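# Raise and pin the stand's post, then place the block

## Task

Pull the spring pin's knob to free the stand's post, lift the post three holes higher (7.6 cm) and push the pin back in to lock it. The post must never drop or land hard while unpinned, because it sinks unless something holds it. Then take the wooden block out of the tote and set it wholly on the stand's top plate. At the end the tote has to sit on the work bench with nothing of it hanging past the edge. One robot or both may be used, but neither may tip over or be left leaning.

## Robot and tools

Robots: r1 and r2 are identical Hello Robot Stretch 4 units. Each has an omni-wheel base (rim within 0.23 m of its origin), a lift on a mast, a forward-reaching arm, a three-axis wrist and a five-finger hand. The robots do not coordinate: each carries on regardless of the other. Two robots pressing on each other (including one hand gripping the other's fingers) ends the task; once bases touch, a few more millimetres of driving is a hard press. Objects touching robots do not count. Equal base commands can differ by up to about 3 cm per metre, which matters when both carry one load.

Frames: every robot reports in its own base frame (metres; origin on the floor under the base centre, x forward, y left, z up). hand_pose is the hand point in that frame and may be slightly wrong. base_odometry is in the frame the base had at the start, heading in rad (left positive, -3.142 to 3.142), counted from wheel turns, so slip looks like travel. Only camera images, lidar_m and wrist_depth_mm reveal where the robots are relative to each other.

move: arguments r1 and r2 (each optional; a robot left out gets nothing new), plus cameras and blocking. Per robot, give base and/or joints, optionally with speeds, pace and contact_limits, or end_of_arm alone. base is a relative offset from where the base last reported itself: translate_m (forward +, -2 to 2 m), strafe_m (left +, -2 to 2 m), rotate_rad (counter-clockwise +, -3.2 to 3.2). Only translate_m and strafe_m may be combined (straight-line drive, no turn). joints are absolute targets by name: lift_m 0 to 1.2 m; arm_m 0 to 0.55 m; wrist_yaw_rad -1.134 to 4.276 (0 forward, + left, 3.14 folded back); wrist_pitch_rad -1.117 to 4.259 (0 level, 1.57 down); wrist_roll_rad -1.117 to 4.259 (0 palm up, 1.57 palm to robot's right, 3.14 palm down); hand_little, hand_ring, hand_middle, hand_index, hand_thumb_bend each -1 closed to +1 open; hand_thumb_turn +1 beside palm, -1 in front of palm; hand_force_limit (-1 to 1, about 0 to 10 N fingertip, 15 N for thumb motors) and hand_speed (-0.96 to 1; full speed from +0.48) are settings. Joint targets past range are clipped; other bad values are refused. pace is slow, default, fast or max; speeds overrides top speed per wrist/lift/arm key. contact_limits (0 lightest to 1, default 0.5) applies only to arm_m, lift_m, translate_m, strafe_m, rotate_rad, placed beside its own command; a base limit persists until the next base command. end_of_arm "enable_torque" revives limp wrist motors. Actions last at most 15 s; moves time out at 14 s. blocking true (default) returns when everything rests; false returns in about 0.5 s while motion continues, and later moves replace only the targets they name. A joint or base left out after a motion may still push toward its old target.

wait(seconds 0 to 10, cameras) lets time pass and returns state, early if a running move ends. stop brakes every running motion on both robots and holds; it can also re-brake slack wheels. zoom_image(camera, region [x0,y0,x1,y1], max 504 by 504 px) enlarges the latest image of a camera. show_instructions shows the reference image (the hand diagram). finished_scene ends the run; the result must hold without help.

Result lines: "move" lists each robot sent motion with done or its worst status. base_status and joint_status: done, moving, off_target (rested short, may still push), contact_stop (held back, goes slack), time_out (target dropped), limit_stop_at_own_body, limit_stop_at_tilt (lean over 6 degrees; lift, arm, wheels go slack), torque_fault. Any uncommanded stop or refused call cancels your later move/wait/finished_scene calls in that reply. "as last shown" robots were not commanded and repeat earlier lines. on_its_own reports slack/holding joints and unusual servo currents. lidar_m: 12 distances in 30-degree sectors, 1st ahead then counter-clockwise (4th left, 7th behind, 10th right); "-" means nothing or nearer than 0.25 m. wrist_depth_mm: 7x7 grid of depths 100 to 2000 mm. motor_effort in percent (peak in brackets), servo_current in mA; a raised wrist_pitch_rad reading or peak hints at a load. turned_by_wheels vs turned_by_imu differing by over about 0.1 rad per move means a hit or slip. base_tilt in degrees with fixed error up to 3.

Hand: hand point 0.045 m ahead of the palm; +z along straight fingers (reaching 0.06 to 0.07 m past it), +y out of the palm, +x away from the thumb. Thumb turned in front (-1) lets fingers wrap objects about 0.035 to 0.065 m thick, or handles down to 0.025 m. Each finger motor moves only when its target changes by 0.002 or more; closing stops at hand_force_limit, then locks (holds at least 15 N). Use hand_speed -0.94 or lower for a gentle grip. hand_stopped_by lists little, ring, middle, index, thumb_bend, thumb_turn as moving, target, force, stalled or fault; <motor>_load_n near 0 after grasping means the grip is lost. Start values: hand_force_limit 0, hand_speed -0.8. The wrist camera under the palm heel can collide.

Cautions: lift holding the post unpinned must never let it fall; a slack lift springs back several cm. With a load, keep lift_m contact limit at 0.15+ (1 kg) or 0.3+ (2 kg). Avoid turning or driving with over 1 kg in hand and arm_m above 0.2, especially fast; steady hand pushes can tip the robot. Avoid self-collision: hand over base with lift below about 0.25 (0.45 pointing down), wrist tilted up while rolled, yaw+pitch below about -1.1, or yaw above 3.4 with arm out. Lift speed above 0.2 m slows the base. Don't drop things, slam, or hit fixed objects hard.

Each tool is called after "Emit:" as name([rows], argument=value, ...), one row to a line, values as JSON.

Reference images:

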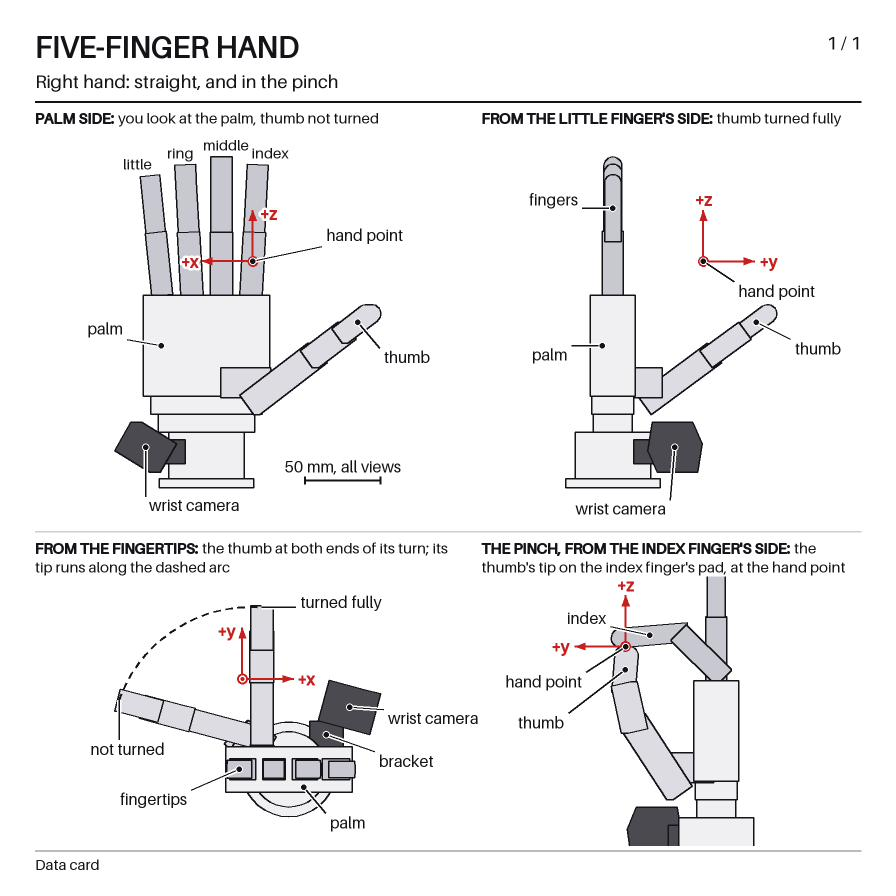

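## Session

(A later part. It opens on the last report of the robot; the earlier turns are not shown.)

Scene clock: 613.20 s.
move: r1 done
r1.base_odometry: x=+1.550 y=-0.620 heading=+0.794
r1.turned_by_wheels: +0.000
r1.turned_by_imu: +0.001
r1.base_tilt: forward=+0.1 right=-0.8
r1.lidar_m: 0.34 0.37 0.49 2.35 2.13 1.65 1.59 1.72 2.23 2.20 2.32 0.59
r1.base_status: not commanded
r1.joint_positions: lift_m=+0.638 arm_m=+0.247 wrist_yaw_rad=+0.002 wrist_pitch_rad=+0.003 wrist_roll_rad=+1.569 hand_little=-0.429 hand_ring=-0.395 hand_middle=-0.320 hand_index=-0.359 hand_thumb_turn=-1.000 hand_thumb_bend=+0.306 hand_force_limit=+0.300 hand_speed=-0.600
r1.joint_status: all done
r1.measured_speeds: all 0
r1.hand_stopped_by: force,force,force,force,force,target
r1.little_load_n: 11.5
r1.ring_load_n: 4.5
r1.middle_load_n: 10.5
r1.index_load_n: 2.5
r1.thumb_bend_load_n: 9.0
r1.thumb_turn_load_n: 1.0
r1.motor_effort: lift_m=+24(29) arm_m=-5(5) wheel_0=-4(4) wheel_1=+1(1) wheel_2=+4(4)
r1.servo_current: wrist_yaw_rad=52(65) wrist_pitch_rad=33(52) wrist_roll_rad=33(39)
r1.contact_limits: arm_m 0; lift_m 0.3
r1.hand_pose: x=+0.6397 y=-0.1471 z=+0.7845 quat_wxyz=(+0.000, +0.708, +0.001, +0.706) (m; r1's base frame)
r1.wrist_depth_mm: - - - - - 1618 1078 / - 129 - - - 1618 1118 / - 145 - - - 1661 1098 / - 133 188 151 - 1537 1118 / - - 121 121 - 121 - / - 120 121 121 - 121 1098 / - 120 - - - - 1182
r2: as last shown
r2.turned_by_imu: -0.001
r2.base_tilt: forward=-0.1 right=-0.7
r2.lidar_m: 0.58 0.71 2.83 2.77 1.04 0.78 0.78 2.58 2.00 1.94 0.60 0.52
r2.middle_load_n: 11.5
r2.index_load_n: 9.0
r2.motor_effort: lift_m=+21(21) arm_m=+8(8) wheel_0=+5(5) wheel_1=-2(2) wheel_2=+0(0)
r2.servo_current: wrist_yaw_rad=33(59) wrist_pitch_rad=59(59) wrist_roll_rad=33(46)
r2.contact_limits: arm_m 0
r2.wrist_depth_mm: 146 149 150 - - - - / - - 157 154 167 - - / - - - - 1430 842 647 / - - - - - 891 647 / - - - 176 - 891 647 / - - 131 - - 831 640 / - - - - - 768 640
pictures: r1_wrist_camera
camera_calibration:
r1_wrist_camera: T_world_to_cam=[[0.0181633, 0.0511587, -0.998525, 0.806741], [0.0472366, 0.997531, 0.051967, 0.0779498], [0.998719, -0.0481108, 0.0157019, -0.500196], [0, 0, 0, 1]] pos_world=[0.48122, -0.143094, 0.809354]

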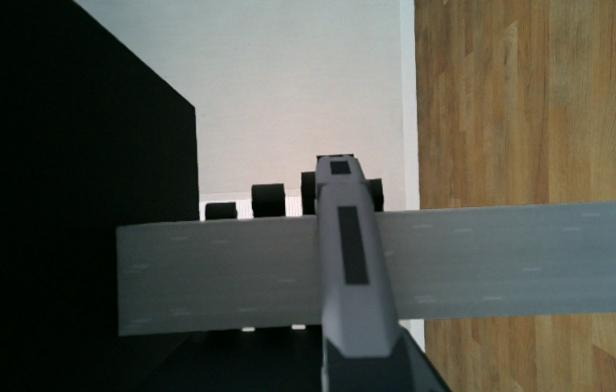

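Emit:
move(r2={"joints": {"arm_m": 0.362}, "pace": "slow"}, cameras=["r2_wrist_camera", "r1_wrist_camera", "r2_head_camera"])

Emit:
zoom_image(camera="r2_wrist_camera", region=[160, 60, 460, 260])

Emit:
zoom_image(camera="r2_head_camera", region=[130, 390, 210, 490])

Scene clock: 626.10 s.
move: r2 done
r1: as last shown
r1.turned_by_imu: +0.002
r1.base_tilt: forward=+0.1 right=-1.0
r1.lidar_m: 0.35 0.37 0.50 2.34 2.14 1.65 1.60 1.72 2.24 2.20 2.33 0.57
r1.little_load_n: 11.0
r1.thumb_bend_load_n: 9.5
r1.thumb_turn_load_n: 0.5
r1.motor_effort: lift_m=+24(25) arm_m=-4(5) wheel_0=-4(4) wheel_1=+0(1) wheel_2=+4(4)
r1.servo_current: wrist_yaw_rad=39(59) wrist_pitch_rad=13(52) wrist_roll_rad=33(39)
r1.contact_limits: arm_m 0; lift_m 0.3
r1.wrist_depth_mm: - - - - - 1618 1098 / - 129 - - - 1661 1118 / - 145 - - - 1661 1118 / - 133 188 152 - 1499 1098 / - - 121 121 - 121 - / - 120 120 121 - 121 1098 / - 119 - - - - 1182
r2.base_odometry: x=-1.389 y=+2.785 heading=+2.686
r2.turned_by_wheels: +0.000
r2.turned_by_imu: -0.001
r2.base_tilt: forward=-0.1 right=-0.7
r2.lidar_m: 0.57 0.70 2.82 2.77 1.06 0.80 0.77 2.62 2.00 1.93 0.59 0.52
r2.base_status: not commanded
r2.joint_positions: lift_m=+0.316 arm_m=+0.362 wrist_yaw_rad=+1.571 wrist_pitch_rad=+0.004 wrist_roll_rad=+1.568 hand_little=+1.000 hand_ring=+1.000 hand_middle=+0.083 hand_index=+0.026 hand_thumb_turn=-1.000 hand_thumb_bend=+0.030 hand_force_limit=+0.400 hand_speed=-0.900
r2.joint_status: all done
r2.measured_speeds: all 0
r2.hand_stopped_by: target,target,force,force,force,target
r2.little_load_n: 0.0
r2.ring_load_n: 0.0
r2.middle_load_n: 0.0
r2.index_load_n: 0.0
r2.thumb_bend_load_n: 0.0
r2.thumb_turn_load_n: 0.0
r2.motor_effort: lift_m=+21(21) arm_m=-8(16) wheel_0=+5(6) wheel_1=-2(2) wheel_2=+0(1)
r2.servo_current: wrist_yaw_rad=52(52) wrist_pitch_rad=52(59) wrist_roll_rad=46(52)
r2.hand_pose: x=+0.6808 y=+0.2214 z=+0.4625 quat_wxyz=(-0.499, +0.500, +0.502, +0.499) (m; r2's base frame)
r2.wrist_depth_mm: 147 151 149 - - - - / - - - 188 187 759 196 / - - - 164 1430 891 647 / - - - - - 891 647 / - - - 176 - 891 647 / - - 131 - - 831 640 / - - - - - 768 634
pictures: r1_wrist_camera, r2_head_camera, r2_wrist_camera
camera_calibration:
r1_wrist_camera: T_world_to_cam=[[0.0181633, 0.0511587, -0.998525, 0.806741], [0.0472366, 0.997531, 0.051967, 0.0779498], [0.998719, -0.0481108, 0.0157019, -0.500196], [0, 0, 0, 1]] pos_world=[0.48122, -0.143094, 0.809354]
r2_wrist_camera: T_world_to_cam=[[0.0197933, -0.0436297, -0.998852, 0.473573], [-0.99879, -0.0458589, -0.0177889, 0.687089], [-0.0450301, 0.997995, -0.0444845, -0.0101976], [0, 0, 0, 1]] pos_world=[0.676425, 0.0623481, 0.484798]

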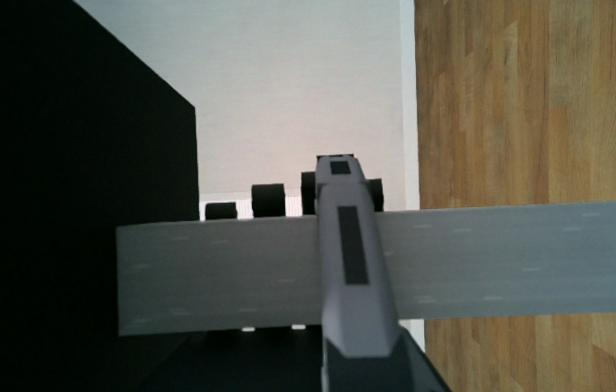

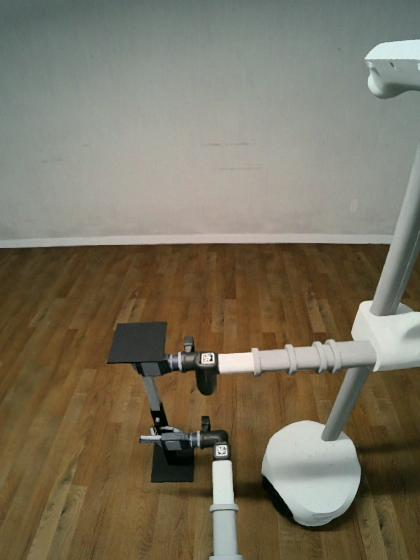

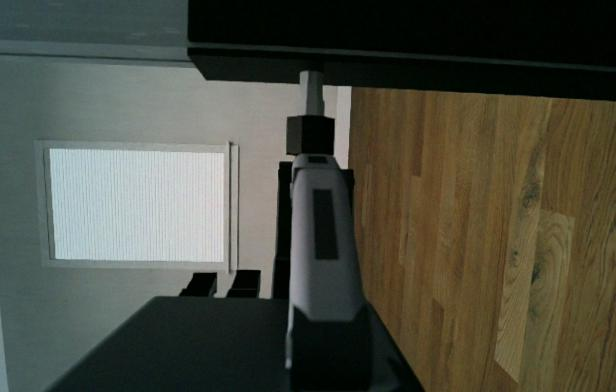

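Scaled by 1.680.

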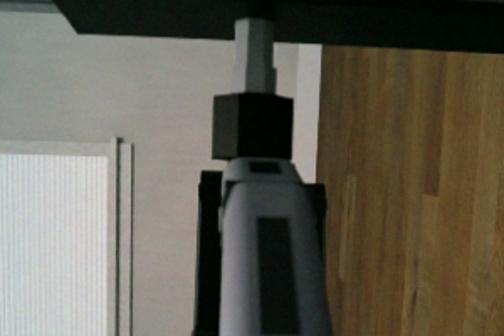

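Scaled by 5.040 from the camera's 420x560 image, which has a finer 1200x1600 frame.

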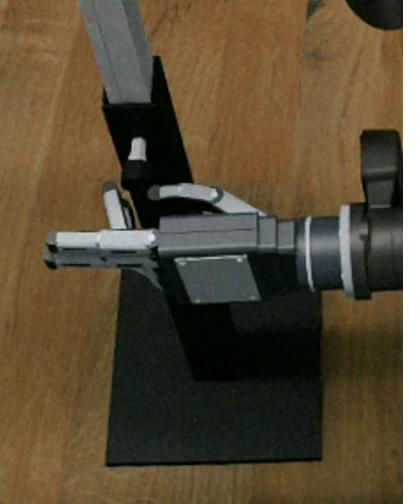

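Emit:
move(r2={"joints": {"hand_speed": 0.2, "hand_index": 0.5, "hand_middle": 0.5, "hand_thumb_bend": 0.25}})

Emit:
move(r2={"base": {"strafe_m": -0.012}}, cameras=["r2_wrist_camera"])

Emit:
move(r2={"joints": {"arm_m": 0.388, "hand_thumb_bend": 0.18}, "pace": "slow", "contact_limits": {"arm_m": 0.0}}, cameras=["r2_wrist_camera", "r2_head_camera"])

Emit:
zoom_image(camera="r2_head_camera", region=[130, 390, 210, 490])

Scene clock: 678.03 s.
move: r2 done
r1: as last shown
r1.turned_by_imu: +0.001
r1.base_tilt: forward=+0.1 right=-0.8
r1.lidar_m: 0.34 0.36 0.51 2.32 2.14 1.64 1.61 1.71 2.25 2.19 2.33 0.57
r1.little_load_n: 11.5
r1.motor_effort: lift_m=+25(25) arm_m=-4(5) wheel_0=-4(4) wheel_1=+0(0) wheel_2=+4(4)
r1.servo_current: wrist_yaw_rad=46(78) wrist_pitch_rad=39(59) wrist_roll_rad=26(39)
r1.contact_limits: arm_m 0; lift_m 0.3
r1.wrist_depth_mm: - - - - - 1618 1098 / - 129 - - - 1618 1098 / - 146 - - - 1618 1118 / - 133 188 152 - 1576 1118 / - - 121 121 - 121 - / - 120 121 121 - 121 1098 / - 119 - - - - 1160
r2.base_odometry: x=-1.389 y=+2.785 heading=+2.686
r2.turned_by_wheels: +0.000
r2.turned_by_imu: -0.001
r2.base_tilt: forward=-0.1 right=-0.7
r2.lidar_m: 0.59 0.70 2.81 2.76 1.04 0.79 0.79 2.61 1.99 1.96 0.60 0.50
r2.base_status: not commanded
r2.joint_positions: lift_m=+0.316 arm_m=+0.362 wrist_yaw_rad=+1.571 wrist_pitch_rad=+0.004 wrist_roll_rad=+1.568 hand_little=+1.000 hand_ring=+1.000 hand_middle=+0.500 hand_index=+0.500 hand_thumb_turn=-1.000 hand_thumb_bend=+0.250 hand_force_limit=+0.400 hand_speed=+0.200
r2.joint_status: all done
r2.measured_speeds: all 0
r2.hand_stopped_by: target,target,target,target,target,target
r2.little_load_n: 0.0
r2.ring_load_n: 0.0
r2.middle_load_n: 0.0
r2.index_load_n: 0.0
r2.thumb_bend_load_n: 0.0
r2.thumb_turn_load_n: 0.0
r2.motor_effort: lift_m=+21(21) arm_m=-8(8) wheel_0=+5(5) wheel_1=-2(2) wheel_2=+0(1)
r2.servo_current: wrist_yaw_rad=39(46) wrist_pitch_rad=59(59) wrist_roll_rad=33(46)
r2.hand_pose: x=+0.6807 y=+0.2214 z=+0.4625 quat_wxyz=(-0.499, +0.500, +0.502, +0.499) (m; r2's base frame)
r2.wrist_depth_mm: 148 150 150 - - - - / - - - 188 187 750 196 / - - - - 1308 891 654 / - - - - - 904 647 / - - - - - 891 647 / - - 130 - - 820 634 / - - - - - 778 640
pictures: none

Scene clock: 678.73 s.
move: r2 done
r1: as last shown
r1.turned_by_imu: +0.000
r1.lidar_m: 0.33 0.34 0.48 2.03 2.14 1.64 1.60 1.73 2.23 2.19 2.33 0.57
r1.little_load_n: 11.0
r1.thumb_bend_load_n: 9.0
r1.servo_current: wrist_yaw_rad=33(52) wrist_pitch_rad=26(46) wrist_roll_rad=26(46)
r1.contact_limits: arm_m 0; lift_m 0.3
r1.wrist_depth_mm: - - - - - 1618 1098 / - 129 - - - 1576 1098 / - 145 - - - 1618 1098 / - 133 188 152 - 1537 1118 / - - 121 121 - 121 - / - 120 120 121 - 121 1118 / - 119 - - - - 1182
r2.base_odometry: x=-1.384 y=+2.795 heading=+2.686
r2.turned_by_wheels: +0.000
r2.turned_by_imu: +0.000
r2.base_tilt: forward=-0.1 right=-0.8
r2.lidar_m: 0.58 0.69 2.82 2.77 1.03 0.78 0.79 2.57 1.99 1.93 0.60 0.51
r2.base_status: done
r2.joint_positions: lift_m=+0.316 arm_m=+0.362 wrist_yaw_rad=+1.571 wrist_pitch_rad=+0.004 wrist_roll_rad=+1.568 hand_little=+1.000 hand_ring=+1.000 hand_middle=+0.500 hand_index=+0.500 hand_thumb_turn=-1.000 hand_thumb_bend=+0.250 hand_force_limit=+0.400 hand_speed=+0.200
r2.joint_status: not commanded
r2.measured_speeds: all 0
r2.hand_stopped_by: target,target,target,target,target,target
r2.little_load_n: 0.0
r2.ring_load_n: 0.0
r2.middle_load_n: 0.0
r2.index_load_n: 0.0
r2.thumb_bend_load_n: 0.0
r2.thumb_turn_load_n: 0.5
r2.motor_effort: lift_m=+21(21) arm_m=-8(8) wheel_0=+4(13) wheel_1=-3(9) wheel_2=+0(5)
r2.servo_current: wrist_yaw_rad=39(52) wrist_pitch_rad=52(65) wrist_roll_rad=33(39)
r2.hand_pose: x=+0.6807 y=+0.2214 z=+0.4625 quat_wxyz=(-0.499, +0.500, +0.502, +0.499) (m; r2's base frame)
r2.wrist_depth_mm: 160 163 164 - - - - / - - - 183 200 196 191 / - - - - 1397 891 647 / - - - - - 891 647 / - - - - - 891 647 / - - 131 - - 831 640 / - - - - - 768 640
pictures: r2_wrist_camera
camera_calibration:
r2_wrist_camera: T_world_to_cam=[[0.0197933, -0.0436297, -0.998852, 0.473573], [-0.99879, -0.0458589, -0.0177889, 0.687089], [-0.0450301, 0.997995, -0.0444845, -0.0101976], [0, 0, 0, 1]] pos_world=[0.676425, 0.0623481, 0.484798]

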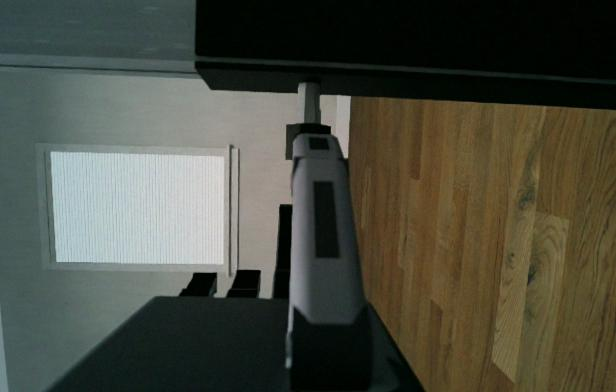

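Scene clock: 680.03 s.
move: r2 done
r1: as last shown
r1.lidar_m: 0.33 0.34 0.48 2.32 2.14 1.64 1.61 1.73 2.24 2.20 2.32 0.57
r1.little_load_n: 11.5
r1.ring_load_n: 4.0
r1.thumb_turn_load_n: 1.0
r1.servo_current: wrist_yaw_rad=46(59) wrist_pitch_rad=39(46) wrist_roll_rad=33(39)
r1.contact_limits: arm_m 0; lift_m 0.3
r1.wrist_depth_mm: - - - - - 1576 1098 / - 129 - - - 1618 1098 / - 146 - - - 1661 1118 / - 133 187 152 - 1537 1118 / - - 120 121 - 121 - / - 120 120 120 - 121 1118 / - 119 - - - - 1182
r2.base_odometry: x=-1.384 y=+2.795 heading=+2.686
r2.turned_by_wheels: +0.000
r2.turned_by_imu: +0.000
r2.base_tilt: forward=-0.1 right=-0.8
r2.lidar_m: 0.58 0.70 2.84 2.79 1.04 0.80 0.79 2.60 1.99 1.93 0.62 0.52
r2.base_status: not commanded
r2.joint_positions: lift_m=+0.316 arm_m=+0.388 wrist_yaw_rad=+1.571 wrist_pitch_rad=+0.004 wrist_roll_rad=+1.568 hand_little=+1.000 hand_ring=+1.000 hand_middle=+0.500 hand_index=+0.500 hand_thumb_turn=-1.000 hand_thumb_bend=+0.180 hand_force_limit=+0.400 hand_speed=+0.200
r2.joint_status: all done
r2.measured_speeds: all 0
r2.hand_stopped_by: target,target,target,target,target,target
r2.little_load_n: 0.0
r2.ring_load_n: 0.0
r2.middle_load_n: 0.0
r2.index_load_n: 0.0
r2.thumb_bend_load_n: 0.0
r2.thumb_turn_load_n: 0.5
r2.motor_effort: lift_m=+21(21) arm_m=+8(13) wheel_0=+4(4) wheel_1=-4(4) wheel_2=+0(0)
r2.servo_current: wrist_yaw_rad=39(52) wrist_pitch_rad=59(65) wrist_roll_rad=46(46)
r2.contact_limits: arm_m 0
r2.hand_pose: x=+0.7061 y=+0.2214 z=+0.4625 quat_wxyz=(-0.499, +0.500, +0.502, +0.499) (m; r2's base frame)
r2.wrist_depth_mm: - - - - 1618 854 647 / 161 164 - - - - - / - - - 182 191 798 621 / - - - - - 904 647 / - - - - - 878 647 / - - 131 - - 820 640 / - - - - - 778 640
pictures: r2_head_camera, r2_wrist_camera
camera_calibration:
r2_wrist_camera: T_world_to_cam=[[0.0197933, -0.0436297, -0.998852, 0.47307], [-0.99879, -0.0458589, -0.0177889, 0.712459], [-0.0450301, 0.997995, -0.0444845, -0.00905381], [0, 0, 0, 1]] pos_world=[0.701825, 0.0623481, 0.484798]

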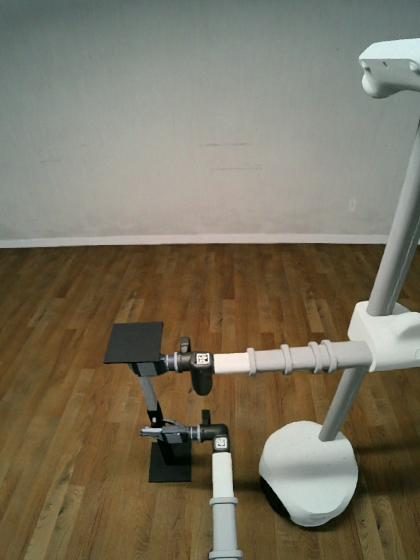

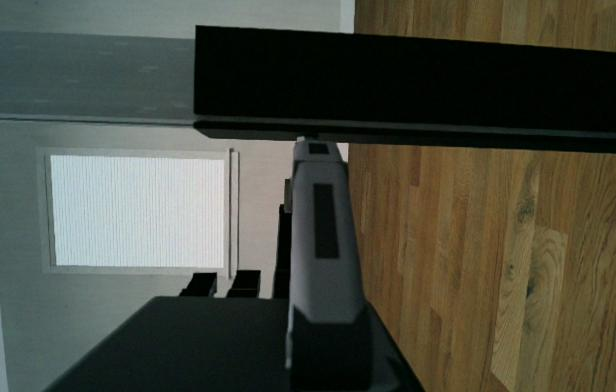

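Scaled by 5.040 from the camera's 420x560 image, which has a finer 1200x1600 frame.

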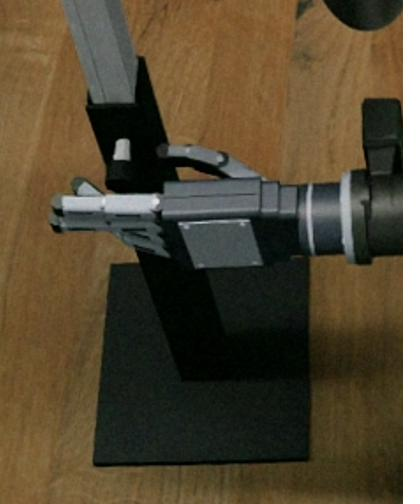

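Emit:
move(r2={"base": {"strafe_m": 0.012}, "joints": {"hand_thumb_bend": 0.15}}, cameras=["r2_wrist_camera", "r2_head_camera"])

Emit:
zoom_image(camera="r2_head_camera", region=[130, 390, 210, 490])

Emit:
zoom_image(camera="r2_wrist_camera", region=[220, 80, 400, 240])

Scene clock: 734.40 s.
move: r2 done
r1: as last shown
r1.turned_by_imu: +0.001
r1.lidar_m: 0.33 0.36 0.49 2.31 2.15 1.63 1.61 1.73 2.25 2.19 2.33 0.57
r1.ring_load_n: 4.5
r1.motor_effort: lift_m=+24(25) arm_m=-4(5) wheel_0=-4(4) wheel_1=+0(1) wheel_2=+4(4)
r1.servo_current: wrist_yaw_rad=52(59) wrist_pitch_rad=52(52) wrist_roll_rad=33(39)
r1.contact_limits: arm_m 0; lift_m 0.3
r1.wrist_depth_mm: - - - - - 1618 1098 / - 129 - - - 1618 1118 / - 146 - - - 1618 1118 / - 133 187 152 - 1576 1138 / - - 121 121 - 121 - / - 120 120 121 - 121 1098 / - 119 - - - - 1182
r2.base_odometry: x=-1.389 y=+2.785 heading=+2.685
r2.turned_by_wheels: +0.000
r2.turned_by_imu: -0.001
r2.base_tilt: forward=-0.2 right=-0.6
r2.lidar_m: 0.58 0.69 2.82 2.76 1.05 0.80 0.76 2.62 2.00 1.96 0.59 0.50
r2.base_status: done
r2.joint_positions: lift_m=+0.316 arm_m=+0.388 wrist_yaw_rad=+1.571 wrist_pitch_rad=+0.004 wrist_roll_rad=+1.568 hand_little=+1.000 hand_ring=+1.000 hand_middle=+0.500 hand_index=+0.500 hand_thumb_turn=-1.000 hand_thumb_bend=+0.150 hand_force_limit=+0.400 hand_speed=+0.200
r2.joint_status: all done
r2.measured_speeds: all 0
r2.hand_stopped_by: target,target,target,target,target,target
r2.little_load_n: 0.0
r2.ring_load_n: 0.0
r2.middle_load_n: 0.0
r2.index_load_n: 0.0
r2.thumb_bend_load_n: 0.5
r2.thumb_turn_load_n: 0.5
r2.motor_effort: lift_m=+21(21) arm_m=+8(9) wheel_0=-6(15) wheel_1=+2(7) wheel_2=+0(5)
r2.servo_current: wrist_yaw_rad=59(59) wrist_pitch_rad=59(65) wrist_roll_rad=33(46)
r2.contact_limits: arm_m 0
r2.hand_pose: x=+0.7061 y=+0.2214 z=+0.4625 quat_wxyz=(-0.499, +0.500, +0.502, +0.499) (m; r2's base frame)
r2.wrist_depth_mm: 151 - - - 1618 904 654 / 151 153 - - - - - / - - - 159 176 842 597 / - - - - - 891 640 / - - - - - 891 647 / - - 131 - - 831 640 / - - - - - 768 640
pictures: r2_head_camera, r2_wrist_camera
camera_calibration:
r2_wrist_camera: T_world_to_cam=[[0.0197933, -0.0436297, -0.998852, 0.47307], [-0.99879, -0.0458589, -0.0177889, 0.712459], [-0.0450301, 0.997995, -0.0444845, -0.00905381], [0, 0, 0, 1]] pos_world=[0.701825, 0.0623481, 0.484798]

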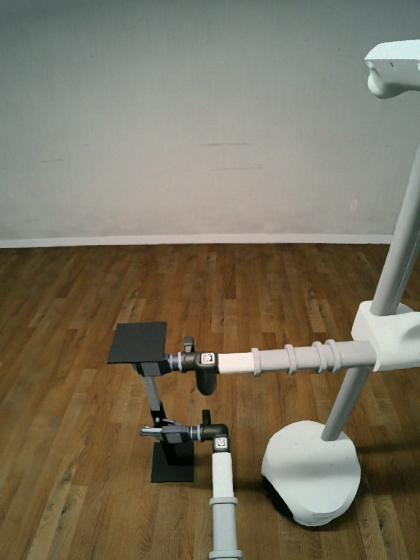

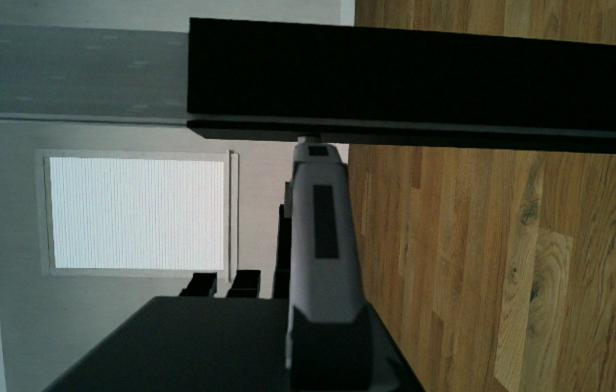

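Scaled by 5.040 from the camera's 420x560 image, which has a finer 1200x1600 frame.

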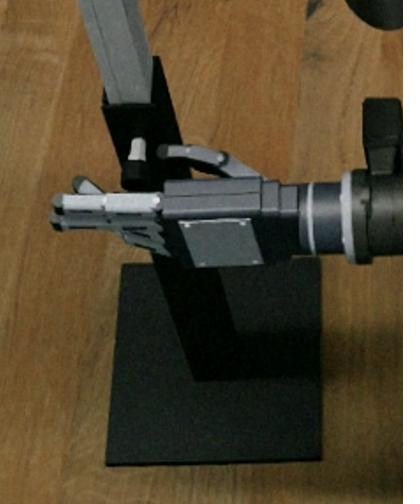

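Scaled by 2.800.

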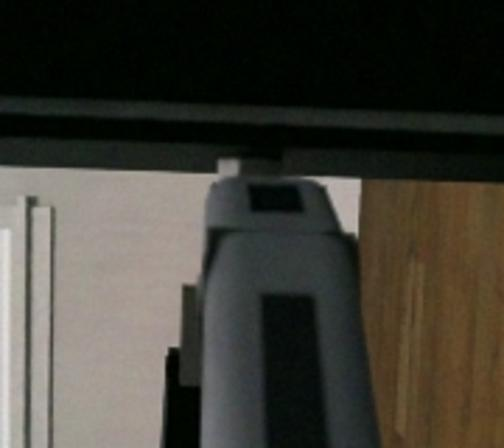

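Emit:
move(r2={"base": {"strafe_m": 0.007}}, cameras=["r2_wrist_camera", "r2_head_camera"])

Emit:
zoom_image(camera="r2_head_camera", region=[130, 390, 210, 490])

Emit:
zoom_image(camera="r2_wrist_camera", region=[220, 80, 400, 240])

Scene clock: 746.07 s.
move: r2 done
r1: as last shown
r1.base_tilt: forward=+0.0 right=-0.8
r1.lidar_m: 0.34 0.38 0.51 2.03 2.13 1.65 1.61 1.72 2.24 2.19 2.33 0.58
r1.ring_load_n: 4.0
r1.thumb_bend_load_n: 9.5
r1.servo_current: wrist_yaw_rad=46(59) wrist_pitch_rad=20(52) wrist_roll_rad=33(33)
r1.contact_limits: arm_m 0; lift_m 0.3
r1.wrist_depth_mm: - - - - - 1576 1078 / - 129 - - - 1618 1098 / - 146 - - - 1618 1118 / - 133 188 152 - 1537 1118 / - - 121 121 - 121 - / - 120 121 121 - 121 1098 / - 119 - - - - 1160
r2.base_odometry: x=-1.393 y=+2.779 heading=+2.685
r2.turned_by_wheels: +0.000
r2.turned_by_imu: -0.001
r2.base_tilt: forward=-0.1 right=-0.7
r2.lidar_m: 0.58 0.70 2.82 2.76 1.03 0.79 0.77 2.59 2.01 1.94 0.59 0.51
r2.base_status: done
r2.joint_positions: lift_m=+0.316 arm_m=+0.388 wrist_yaw_rad=+1.571 wrist_pitch_rad=+0.004 wrist_roll_rad=+1.568 hand_little=+1.000 hand_ring=+1.000 hand_middle=+0.500 hand_index=+0.500 hand_thumb_turn=-1.000 hand_thumb_bend=+0.150 hand_force_limit=+0.400 hand_speed=+0.200
r2.joint_status: not commanded
r2.measured_speeds: all 0
r2.hand_stopped_by: target,target,target,target,target,target
r2.little_load_n: 0.0
r2.ring_load_n: 0.0
r2.middle_load_n: 0.0
r2.index_load_n: 0.0
r2.thumb_bend_load_n: 0.0
r2.thumb_turn_load_n: 0.0
r2.motor_effort: lift_m=+21(21) arm_m=+8(8) wheel_0=-5(13) wheel_1=+1(8) wheel_2=+0(6)
r2.servo_current: wrist_yaw_rad=33(52) wrist_pitch_rad=65(65) wrist_roll_rad=39(46)
r2.contact_limits: arm_m 0
r2.hand_pose: x=+0.7061 y=+0.2214 z=+0.4625 quat_wxyz=(-0.499, +0.500, +0.502, +0.499) (m; r2's base frame)
r2.wrist_depth_mm: 146 - - - 1618 842 654 / 145 148 - - - - - / - - - 164 171 831 197 / - - - - - 891 647 / - - - - - 891 640 / - - 131 - - 820 640 / - - - - - 768 640
pictures: r2_head_camera, r2_wrist_camera
camera_calibration:
r2_wrist_camera: T_world_to_cam=[[0.0197933, -0.0436297, -0.998852, 0.47307], [-0.99879, -0.0458589, -0.0177889, 0.712459], [-0.0450301, 0.997995, -0.0444845, -0.00905381], [0, 0, 0, 1]] pos_world=[0.701825, 0.0623481, 0.484798]

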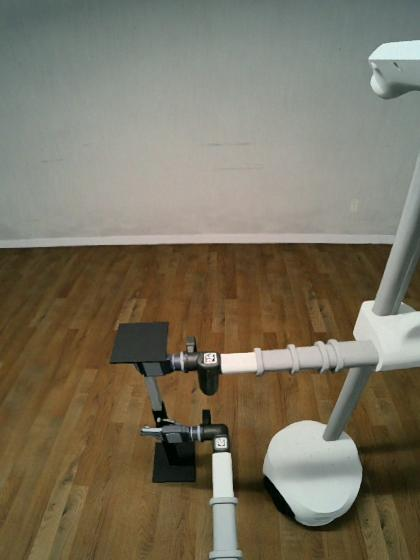

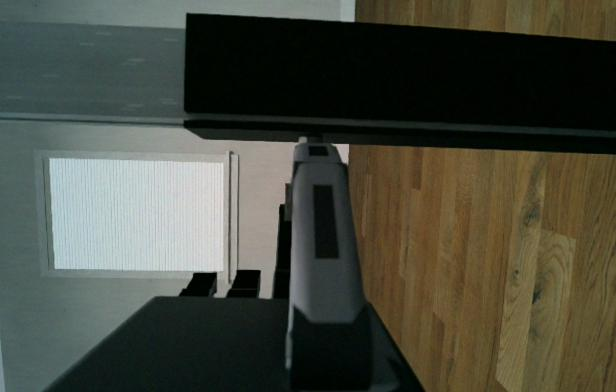

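Scaled by 5.040 from the camera's 420x560 image, which has a finer 1200x1600 frame.

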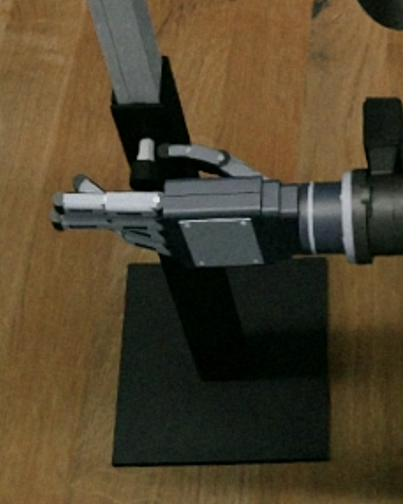

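Scaled by 2.800.

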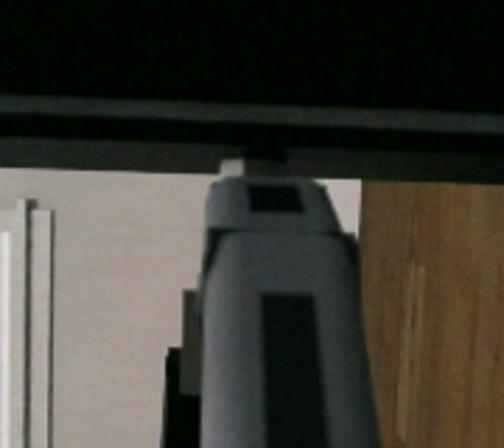

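Emit:
move(r2={"joints": {"arm_m": 0.393, "hand_thumb_bend": 0.04}, "pace": "slow", "contact_limits": {"arm_m": 0.0}})

Emit:
move(r2={"joints": {"hand_speed": -0.9, "hand_force_limit": 0.3, "hand_index": -0.9, "hand_middle": -0.9}}, cameras=["r2_wrist_camera", "r2_head_camera"])

Emit:
zoom_image(camera="r2_head_camera", region=[130, 390, 210, 490])

Emit:
zoom_image(camera="r2_wrist_camera", region=[220, 80, 400, 240])

Scene clock: 757.70 s.
move: r2 done
r1: as last shown
r1.base_tilt: forward=+0.1 right=-0.8
r1.lidar_m: 0.35 0.35 0.50 2.04 2.14 1.66 1.60 1.72 2.25 2.18 2.32 0.58
r1.thumb_bend_load_n: 9.0
r1.motor_effort: lift_m=+25(25) arm_m=-4(5) wheel_0=-4(4) wheel_1=+0(1) wheel_2=+4(4)
r1.servo_current: wrist_yaw_rad=52(59) wrist_pitch_rad=33(59) wrist_roll_rad=33(39)
r1.contact_limits: arm_m 0; lift_m 0.3
r1.wrist_depth_mm: - - - - - 1618 1098 / - 129 - - - 1576 1098 / - 145 - - - 1618 1118 / - 133 188 152 - 1576 1118 / - - 121 121 - 121 - / - 120 120 121 - 121 1118 / - 119 - - - - 1182
r2.base_odometry: x=-1.393 y=+2.779 heading=+2.685
r2.turned_by_wheels: +0.000
r2.turned_by_imu: -0.001
r2.base_tilt: forward=-0.1 right=-0.7
r2.lidar_m: 0.59 0.69 2.83 2.77 1.03 0.78 0.76 2.61 2.01 1.95 0.60 0.51
r2.base_status: not commanded
r2.joint_positions: lift_m=+0.316 arm_m=+0.393 wrist_yaw_rad=+1.571 wrist_pitch_rad=+0.004 wrist_roll_rad=+1.568 hand_little=+1.000 hand_ring=+1.000 hand_middle=+0.500 hand_index=+0.500 hand_thumb_turn=-1.000 hand_thumb_bend=+0.040 hand_force_limit=+0.400 hand_speed=+0.200
r2.joint_status: all done
r2.measured_speeds: all 0
r2.hand_stopped_by: target,target,target,target,target,target
r2.little_load_n: 0.0
r2.ring_load_n: 0.0
r2.middle_load_n: 0.0
r2.index_load_n: -0.5
r2.thumb_bend_load_n: 0.0
r2.thumb_turn_load_n: 0.5
r2.motor_effort: lift_m=+21(21) arm_m=+8(12) wheel_0=-6(6) wheel_1=+1(1) wheel_2=+0(0)
r2.servo_current: wrist_yaw_rad=39(46) wrist_pitch_rad=59(59) wrist_roll_rad=26(52)
r2.contact_limits: arm_m 0
r2.hand_pose: x=+0.7112 y=+0.2214 z=+0.4625 quat_wxyz=(-0.499, +0.500, +0.502, +0.500) (m; r2's base frame)
r2.wrist_depth_mm: - - - - 1618 904 654 / 147 150 - - - - - / - - 171 157 - 187 - / - - - - - 891 647 / - - - - - 891 647 / - - 131 - - 820 647 / - - - - - 778 634
pictures: none

Scene clock: 762.90 s.
move: r2 off_target
r1.base_odometry: x=+1.550 y=-0.620 heading=+0.794
r1.turned_by_wheels: +0.000
r1.turned_by_imu: +0.002
r1.base_tilt: forward=+0.1 right=-0.8
r1.lidar_m: 0.33 0.37 0.50 2.01 2.13 1.64 1.59 1.71 2.23 2.19 2.33 0.58
r1.base_status: not commanded
r1.joint_positions: lift_m=+0.638 arm_m=+0.247 wrist_yaw_rad=+0.002 wrist_pitch_rad=+0.003 wrist_roll_rad=+1.569 hand_little=-0.429 hand_ring=-0.395 hand_middle=-0.320 hand_index=-0.359 hand_thumb_turn=-1.000 hand_thumb_bend=+0.306 hand_force_limit=+0.300 hand_speed=-0.600
r1.joint_status: not commanded
r1.measured_speeds: all 0
r1.hand_stopped_by: force,force,force,force,force,target
r1.little_load_n: 11.5
r1.ring_load_n: 4.5
r1.middle_load_n: 11.0
r1.index_load_n: 2.5
r1.thumb_bend_load_n: 9.5
r1.thumb_turn_load_n: 1.0
r1.motor_effort: lift_m=+25(25) arm_m=-5(5) wheel_0=-4(4) wheel_1=+0(1) wheel_2=+4(4)
r1.servo_current: wrist_yaw_rad=59(65) wrist_pitch_rad=33(59) wrist_roll_rad=26(39)
r1.contact_limits: arm_m 0; lift_m 0.3
r1.hand_pose: x=+0.6397 y=-0.1471 z=+0.7845 quat_wxyz=(+0.000, +0.708, +0.001, +0.706) (m; r1's base frame)
r1.wrist_depth_mm: - - - - - 1618 1098 / - 129 - - - 1618 1118 / - 145 - - - 1661 1098 / - 133 187 152 - 1576 1118 / - - 121 121 - 121 - / - 120 120 121 - 121 1118 / - 119 - - - - 1160
r2.base_odometry: x=-1.393 y=+2.779 heading=+2.685
r2.turned_by_wheels: +0.000
r2.turned_by_imu: -0.001
r2.base_tilt: forward=+0.0 right=-0.7
r2.lidar_m: 0.58 0.70 2.81 2.77 1.04 0.78 0.79 2.61 2.01 1.96 0.60 0.52
r2.base_status: not commanded
r2.joint_positions: lift_m=+0.316 arm_m=+0.393 wrist_yaw_rad=+1.571 wrist_pitch_rad=+0.004 wrist_roll_rad=+1.568 hand_little=+1.000 hand_ring=+1.000 hand_middle=+0.120 hand_index=+0.027 hand_thumb_turn=-1.000 hand_thumb_bend=+0.041 hand_force_limit=+0.300 hand_speed=-0.900
r2.joint_status: hand_middle off_target (ended at +0.120, target -0.900); hand_index off_target (ended at +0.027, target -0.900); the others done
r2.measured_speeds: all 0
r2.hand_stopped_by: target,target,force,force,target,target
r2.little_load_n: 0.0
r2.ring_load_n: 0.0
r2.middle_load_n: 4.0
r2.index_load_n: 7.5
r2.thumb_bend_load_n: 6.0
r2.thumb_turn_load_n: -1.0
r2.motor_effort: lift_m=+21(21) arm_m=+8(9) wheel_0=-6(6) wheel_1=+0(1) wheel_2=+0(1)
r2.servo_current: wrist_yaw_rad=26(59) wrist_pitch_rad=59(65) wrist_roll_rad=46(52)
r2.contact_limits: arm_m 0
r2.hand_pose: x=+0.7112 y=+0.2214 z=+0.4625 quat_wxyz=(-0.499, +0.500, +0.502, +0.500) (m; r2's base frame)
r2.wrist_depth_mm: 143 - - - 1576 904 654 / 143 146 - - - - - / - - - 163 1397 186 - / - - - - - 891 647 / - - - 178 - 891 640 / - - 131 - - 820 640 / - - - - - 768 640
pictures: r2_head_camera, r2_wrist_camera
camera_calibration:
r2_wrist_camera: T_world_to_cam=[[0.0197806, -0.0436361, -0.998852, 0.472976], [-0.998803, -0.0455593, -0.0177893, 0.71744], [-0.0447307, 0.998008, -0.0444851, -0.00894193], [0, 0, 0, 1]] pos_world=[0.706826, 0.0622491, 0.484798]

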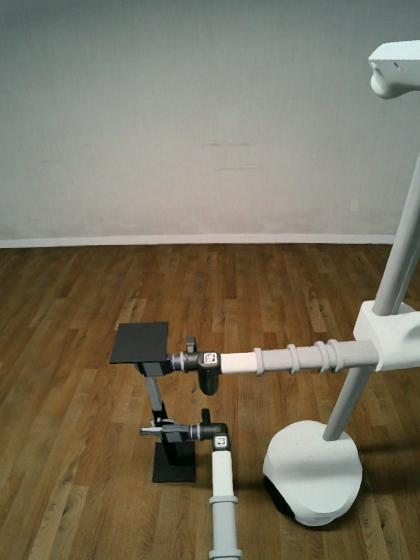

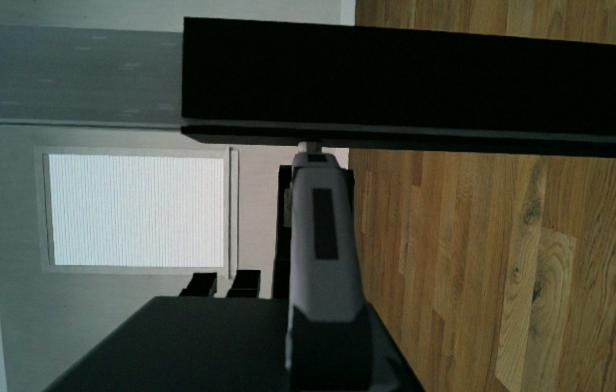

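Scaled by 5.040 from the camera's 420x560 image, which has a finer 1200x1600 frame.

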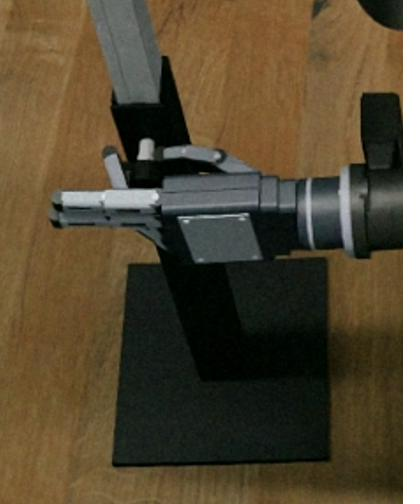

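Scaled by 2.800.

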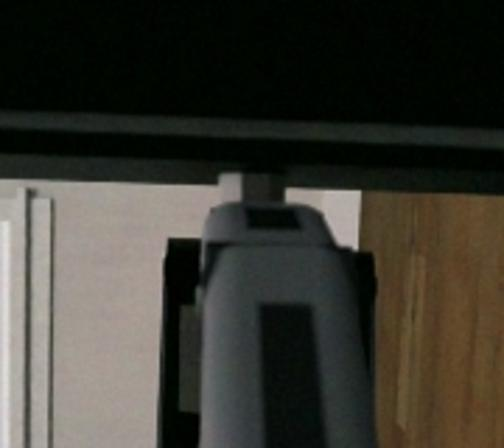

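Emit:
move(r2={"joints": {"hand_speed": -0.9, "hand_force_limit": 0.8, "hand_index": -0.95, "hand_middle": -0.95, "hand_thumb_bend": -0.5}})

Emit:
move(r2={"joints": {"arm_m": 0.385}, "pace": "slow"}, cameras=["r2_wrist_camera", "r2_head_camera"])

Emit:
zoom_image(camera="r2_head_camera", region=[130, 390, 210, 490])

Emit:
zoom_image(camera="r2_wrist_camera", region=[220, 80, 400, 240])

Scene clock: 780.20 s.
move: r2 off_target
r1: as last shown
r1.lidar_m: 0.35 0.36 0.51 2.01 2.14 1.64 1.60 1.72 2.24 2.19 2.32 0.58
r1.ring_load_n: 4.0
r1.middle_load_n: 10.5
r1.thumb_bend_load_n: 9.0
r1.motor_effort: lift_m=+25(25) arm_m=-4(5) wheel_0=-4(4) wheel_1=+0(0) wheel_2=+4(4)
r1.servo_current: wrist_yaw_rad=46(59) wrist_pitch_rad=26(59) wrist_roll_rad=26(46)
r1.contact_limits: arm_m 0; lift_m 0.3
r1.wrist_depth_mm: - - - - - 1618 1098 / - 129 - - - 1576 1118 / - 146 - - - 1661 1118 / - 133 187 151 - 1576 1118 / - - 121 121 - 121 - / - 120 120 121 - 121 1118 / - 119 - - - - 1160
r2.base_odometry: x=-1.393 y=+2.779 heading=+2.685
r2.turned_by_wheels: +0.000
r2.turned_by_imu: -0.001
r2.base_tilt: forward=+0.0 right=-0.7
r2.lidar_m: 0.59 0.69 2.81 2.75 1.04 0.77 0.77 2.60 2.01 1.95 0.58 0.51
r2.base_status: not commanded
r2.joint_positions: lift_m=+0.316 arm_m=+0.393 wrist_yaw_rad=+1.571 wrist_pitch_rad=+0.004 wrist_roll_rad=+1.568 hand_little=+1.000 hand_ring=+1.000 hand_middle=+0.104 hand_index=+0.020 hand_thumb_turn=-1.000 hand_thumb_bend=+0.029 hand_force_limit=+0.800 hand_speed=-0.900
r2.joint_status: hand_middle off_target (ended at +0.104, target -0.950); hand_index off_target (ended at +0.020, target -0.950); hand_thumb_bend off_target (ended at +0.029, target -0.500); the others done
r2.measured_speeds: all 0
r2.hand_stopped_by: target,target,force,force,force,target
r2.little_load_n: 0.0
r2.ring_load_n: 0.0
r2.middle_load_n: 10.5
r2.index_load_n: 8.5
r2.thumb_bend_load_n: 13.5
r2.thumb_turn_load_n: -1.0
r2.motor_effort: lift_m=+21(21) arm_m=+8(8) wheel_0=-6(6) wheel_1=+1(1) wheel_2=+0(1)
r2.servo_current: wrist_yaw_rad=39(59) wrist_pitch_rad=52(65) wrist_roll_rad=39(52)
r2.contact_limits: arm_m 0
r2.hand_pose: x=+0.7112 y=+0.2214 z=+0.4625 quat_wxyz=(-0.499, +0.500, +0.502, +0.500) (m; r2's base frame)
r2.wrist_depth_mm: 143 - - - 1576 904 654 / 143 146 - - - - - / - - - 158 1308 189 - / - - - - - 891 647 / - - - 177 - 878 647 / - - 131 - - 820 634 / - - - - - 778 634
pictures: none

Scene clock: 781.07 s.
move: r2 done
r1: as last shown
r1.turned_by_imu: +0.000
r1.base_tilt: forward=+0.1 right=-0.9
r1.lidar_m: 0.35 0.36 0.51 2.02 2.12 1.64 1.61 1.74 2.25 2.20 2.33 0.56
r1.ring_load_n: 4.5
r1.thumb_bend_load_n: 9.5
r1.motor_effort: lift_m=+24(25) arm_m=-5(5) wheel_0=-4(4) wheel_1=+0(1) wheel_2=+4(4)
r1.servo_current: wrist_yaw_rad=59(59) wrist_pitch_rad=46(52) wrist_roll_rad=33(46)
r1.contact_limits: arm_m 0; lift_m 0.3
r1.wrist_depth_mm: - - - - - 1576 1098 / - 129 - - - 1618 1118 / - 145 - - - 1661 1118 / - 133 188 152 - 1576 1118 / - - 121 121 - 121 - / - 120 120 121 - 121 1098 / - 119 - - - - 1160
r2.base_odometry: x=-1.393 y=+2.779 heading=+2.686
r2.turned_by_wheels: +0.001
r2.turned_by_imu: +0.001
r2.base_tilt: forward=-0.2 right=-0.7
r2.lidar_m: 0.57 0.69 2.82 2.76 1.04 0.79 0.77 2.59 1.98 1.96 0.60 0.52
r2.base_status: not commanded
r2.joint_positions: lift_m=+0.316 arm_m=+0.386 wrist_yaw_rad=+1.568 wrist_pitch_rad=+0.004 wrist_roll_rad=+1.568 hand_little=+1.000 hand_ring=+1.000 hand_middle=+0.104 hand_index=+0.020 hand_thumb_turn=-1.000 hand_thumb_bend=+0.030 hand_force_limit=+0.800 hand_speed=-0.900
r2.joint_status: all done
r2.measured_speeds: all 0
r2.hand_stopped_by: target,target,force,force,force,target
r2.little_load_n: 0.0
r2.ring_load_n: 0.0
r2.middle_load_n: 7.5
r2.index_load_n: 7.0
r2.thumb_bend_load_n: 17.0
r2.thumb_turn_load_n: 2.0
r2.motor_effort: lift_m=+21(21) arm_m=-12(16) wheel_0=+1(6) wheel_1=+0(1) wheel_2=+6(6)
r2.servo_current: wrist_yaw_rad=26(46) wrist_pitch_rad=46(65) wrist_roll_rad=33(52)
r2.hand_pose: x=+0.7048 y=+0.2209 z=+0.4625 quat_wxyz=(-0.498, +0.501, +0.501, +0.500) (m; r2's base frame)
r2.wrist_depth_mm: 144 - - - 1661 917 661 / 144 147 - - - - - / - - - 172 1308 189 597 / - - - - - 878 647 / - - - 177 - 878 647 / - - 131 - - 820 634 / - - - - - 759 634
pictures: r2_head_camera, r2_wrist_camera
camera_calibration:
r2_wrist_camera: T_world_to_cam=[[0.019642, -0.0437007, -0.998852, 0.473197], [-0.998944, -0.0423589, -0.0177906, 0.710445], [-0.0415328, 0.998146, -0.0444866, -0.0111072], [0, 0, 0, 1]] pos_world=[0.699938, 0.0618592, 0.484798]

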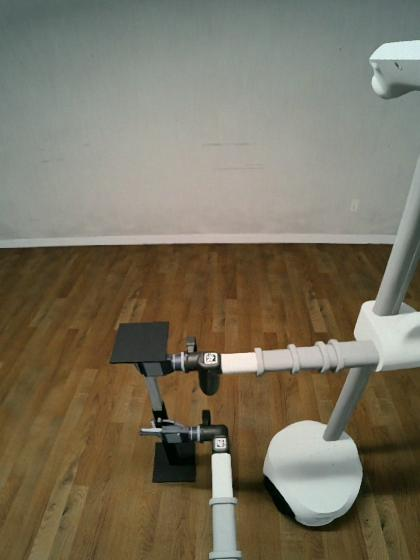

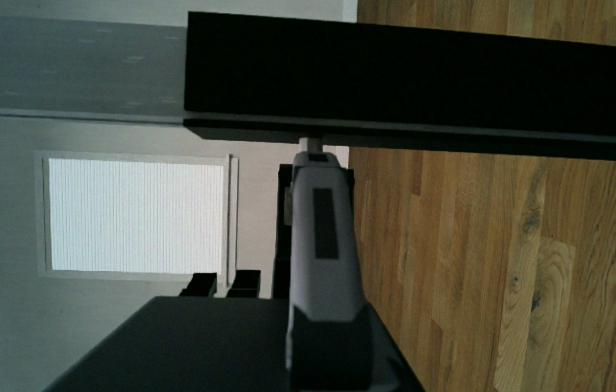

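Scaled by 5.040 from the camera's 420x560 image, which has a finer 1200x1600 frame.

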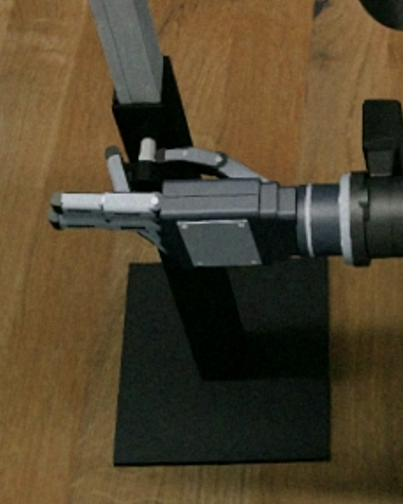

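Scaled by 2.800.

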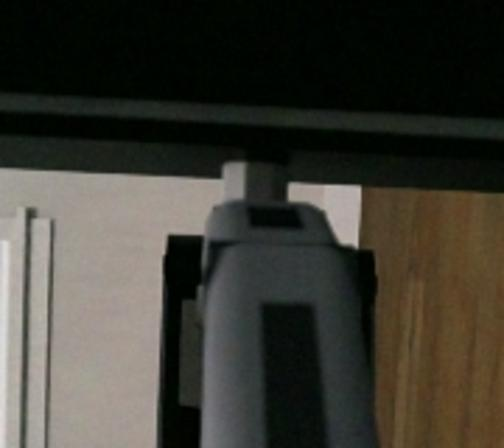

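Emit:
move(r2={"joints": {"arm_m": 0.377}, "pace": "slow"}, cameras=["r2_wrist_camera", "r2_head_camera"])

Emit:
zoom_image(camera="r2_head_camera", region=[130, 390, 210, 490])

Emit:
zoom_image(camera="r2_wrist_camera", region=[220, 80, 400, 240])

Scene clock: 791.80 s.
move: r2 done
r1: as last shown
r1.turned_by_imu: +0.001
r1.base_tilt: forward=+0.2 right=-0.9
r1.lidar_m: 0.36 0.37 0.50 2.03 2.11 1.65 1.60 1.71 2.24 2.19 2.33 0.57
r1.motor_effort: lift_m=+25(25) arm_m=-4(5) wheel_0=-4(4) wheel_1=+0(1) wheel_2=+4(4)
r1.servo_current: wrist_yaw_rad=39(59) wrist_pitch_rad=39(46) wrist_roll_rad=33(39)
r1.contact_limits: arm_m 0; lift_m 0.3
r1.wrist_depth_mm: - - - - - 1576 1098 / - 129 - - - 1661 1118 / - 146 - - - 1618 1118 / - 133 188 152 - 1537 1118 / - - 121 121 - 121 - / - 120 121 121 - 121 1118 / - 119 - - - - 1182
r2.base_odometry: x=-1.393 y=+2.779 heading=+2.686
r2.turned_by_wheels: +0.000
r2.turned_by_imu: -0.001
r2.base_tilt: forward=+0.0 right=-0.8
r2.lidar_m: 0.58 0.70 2.79 2.74 1.03 0.79 0.78 2.60 2.01 1.97 0.60 0.50
r2.base_status: not commanded
r2.joint_positions: lift_m=+0.316 arm_m=+0.378 wrist_yaw_rad=+1.563 wrist_pitch_rad=+0.004 wrist_roll_rad=+1.568 hand_little=+1.000 hand_ring=+1.000 hand_middle=+0.104 hand_index=+0.020 hand_thumb_turn=-1.000 hand_thumb_bend=+0.032 hand_force_limit=+0.800 hand_speed=-0.900
r2.joint_status: all done
r2.measured_speeds: all 0
r2.hand_stopped_by: target,target,force,force,force,target
r2.little_load_n: 0.0
r2.ring_load_n: 0.0
r2.middle_load_n: 11.0
r2.index_load_n: 9.5
r2.thumb_bend_load_n: 27.0
r2.thumb_turn_load_n: 2.5
r2.motor_effort: lift_m=+21(21) arm_m=-13(18) wheel_0=+0(1) wheel_1=+0(1) wheel_2=+7(7)
r2.servo_current: wrist_yaw_rad=52(59) wrist_pitch_rad=59(65) wrist_roll_rad=39(52)
r2.hand_pose: x=+0.6979 y=+0.2202 z=+0.4625 quat_wxyz=(-0.497, +0.502, +0.500, +0.501) (m; r2's base frame)
r2.wrist_depth_mm: 145 148 149 - - 866 654 / 145 149 147 - - - - / - - - 180 1281 798 621 / - - - - - 891 647 / - - - 177 - 878 640 / - - 131 - - 820 634 / - - - - - 768 634
pictures: r2_head_camera, r2_wrist_camera
camera_calibration:
r2_wrist_camera: T_world_to_cam=[[0.0194442, -0.0437877, -0.998852, 0.473458], [-0.999125, -0.0378549, -0.01779, 0.70269], [-0.0370325, 0.998323, -0.0444854, -0.0138648], [0, 0, 0, 1]] pos_world=[0.692356, 0.0611734, 0.484798]

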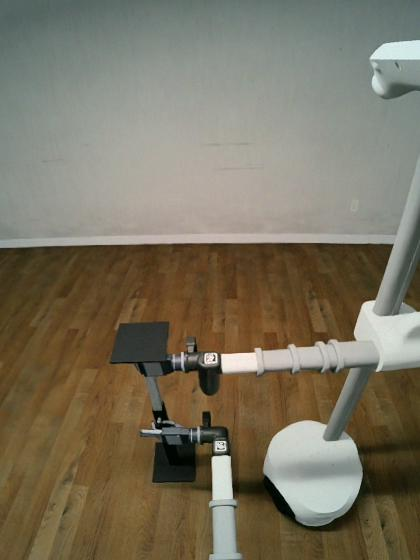

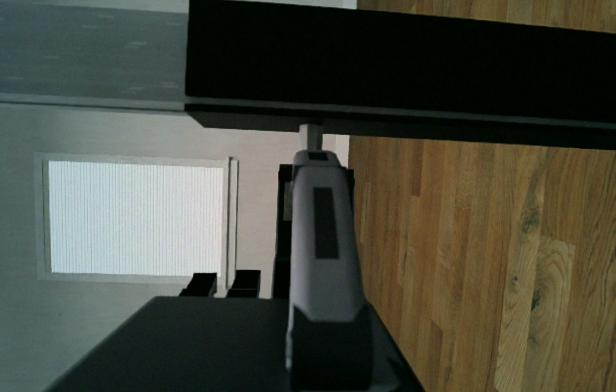

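Scaled by 5.040 from the camera's 420x560 image, which has a finer 1200x1600 frame.

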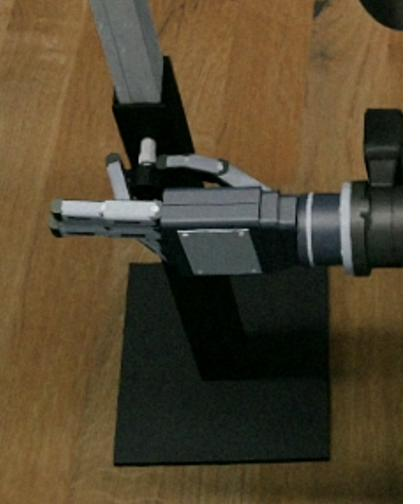

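Scaled by 2.800.

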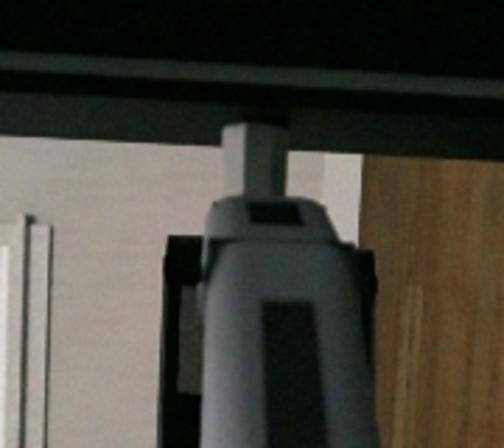

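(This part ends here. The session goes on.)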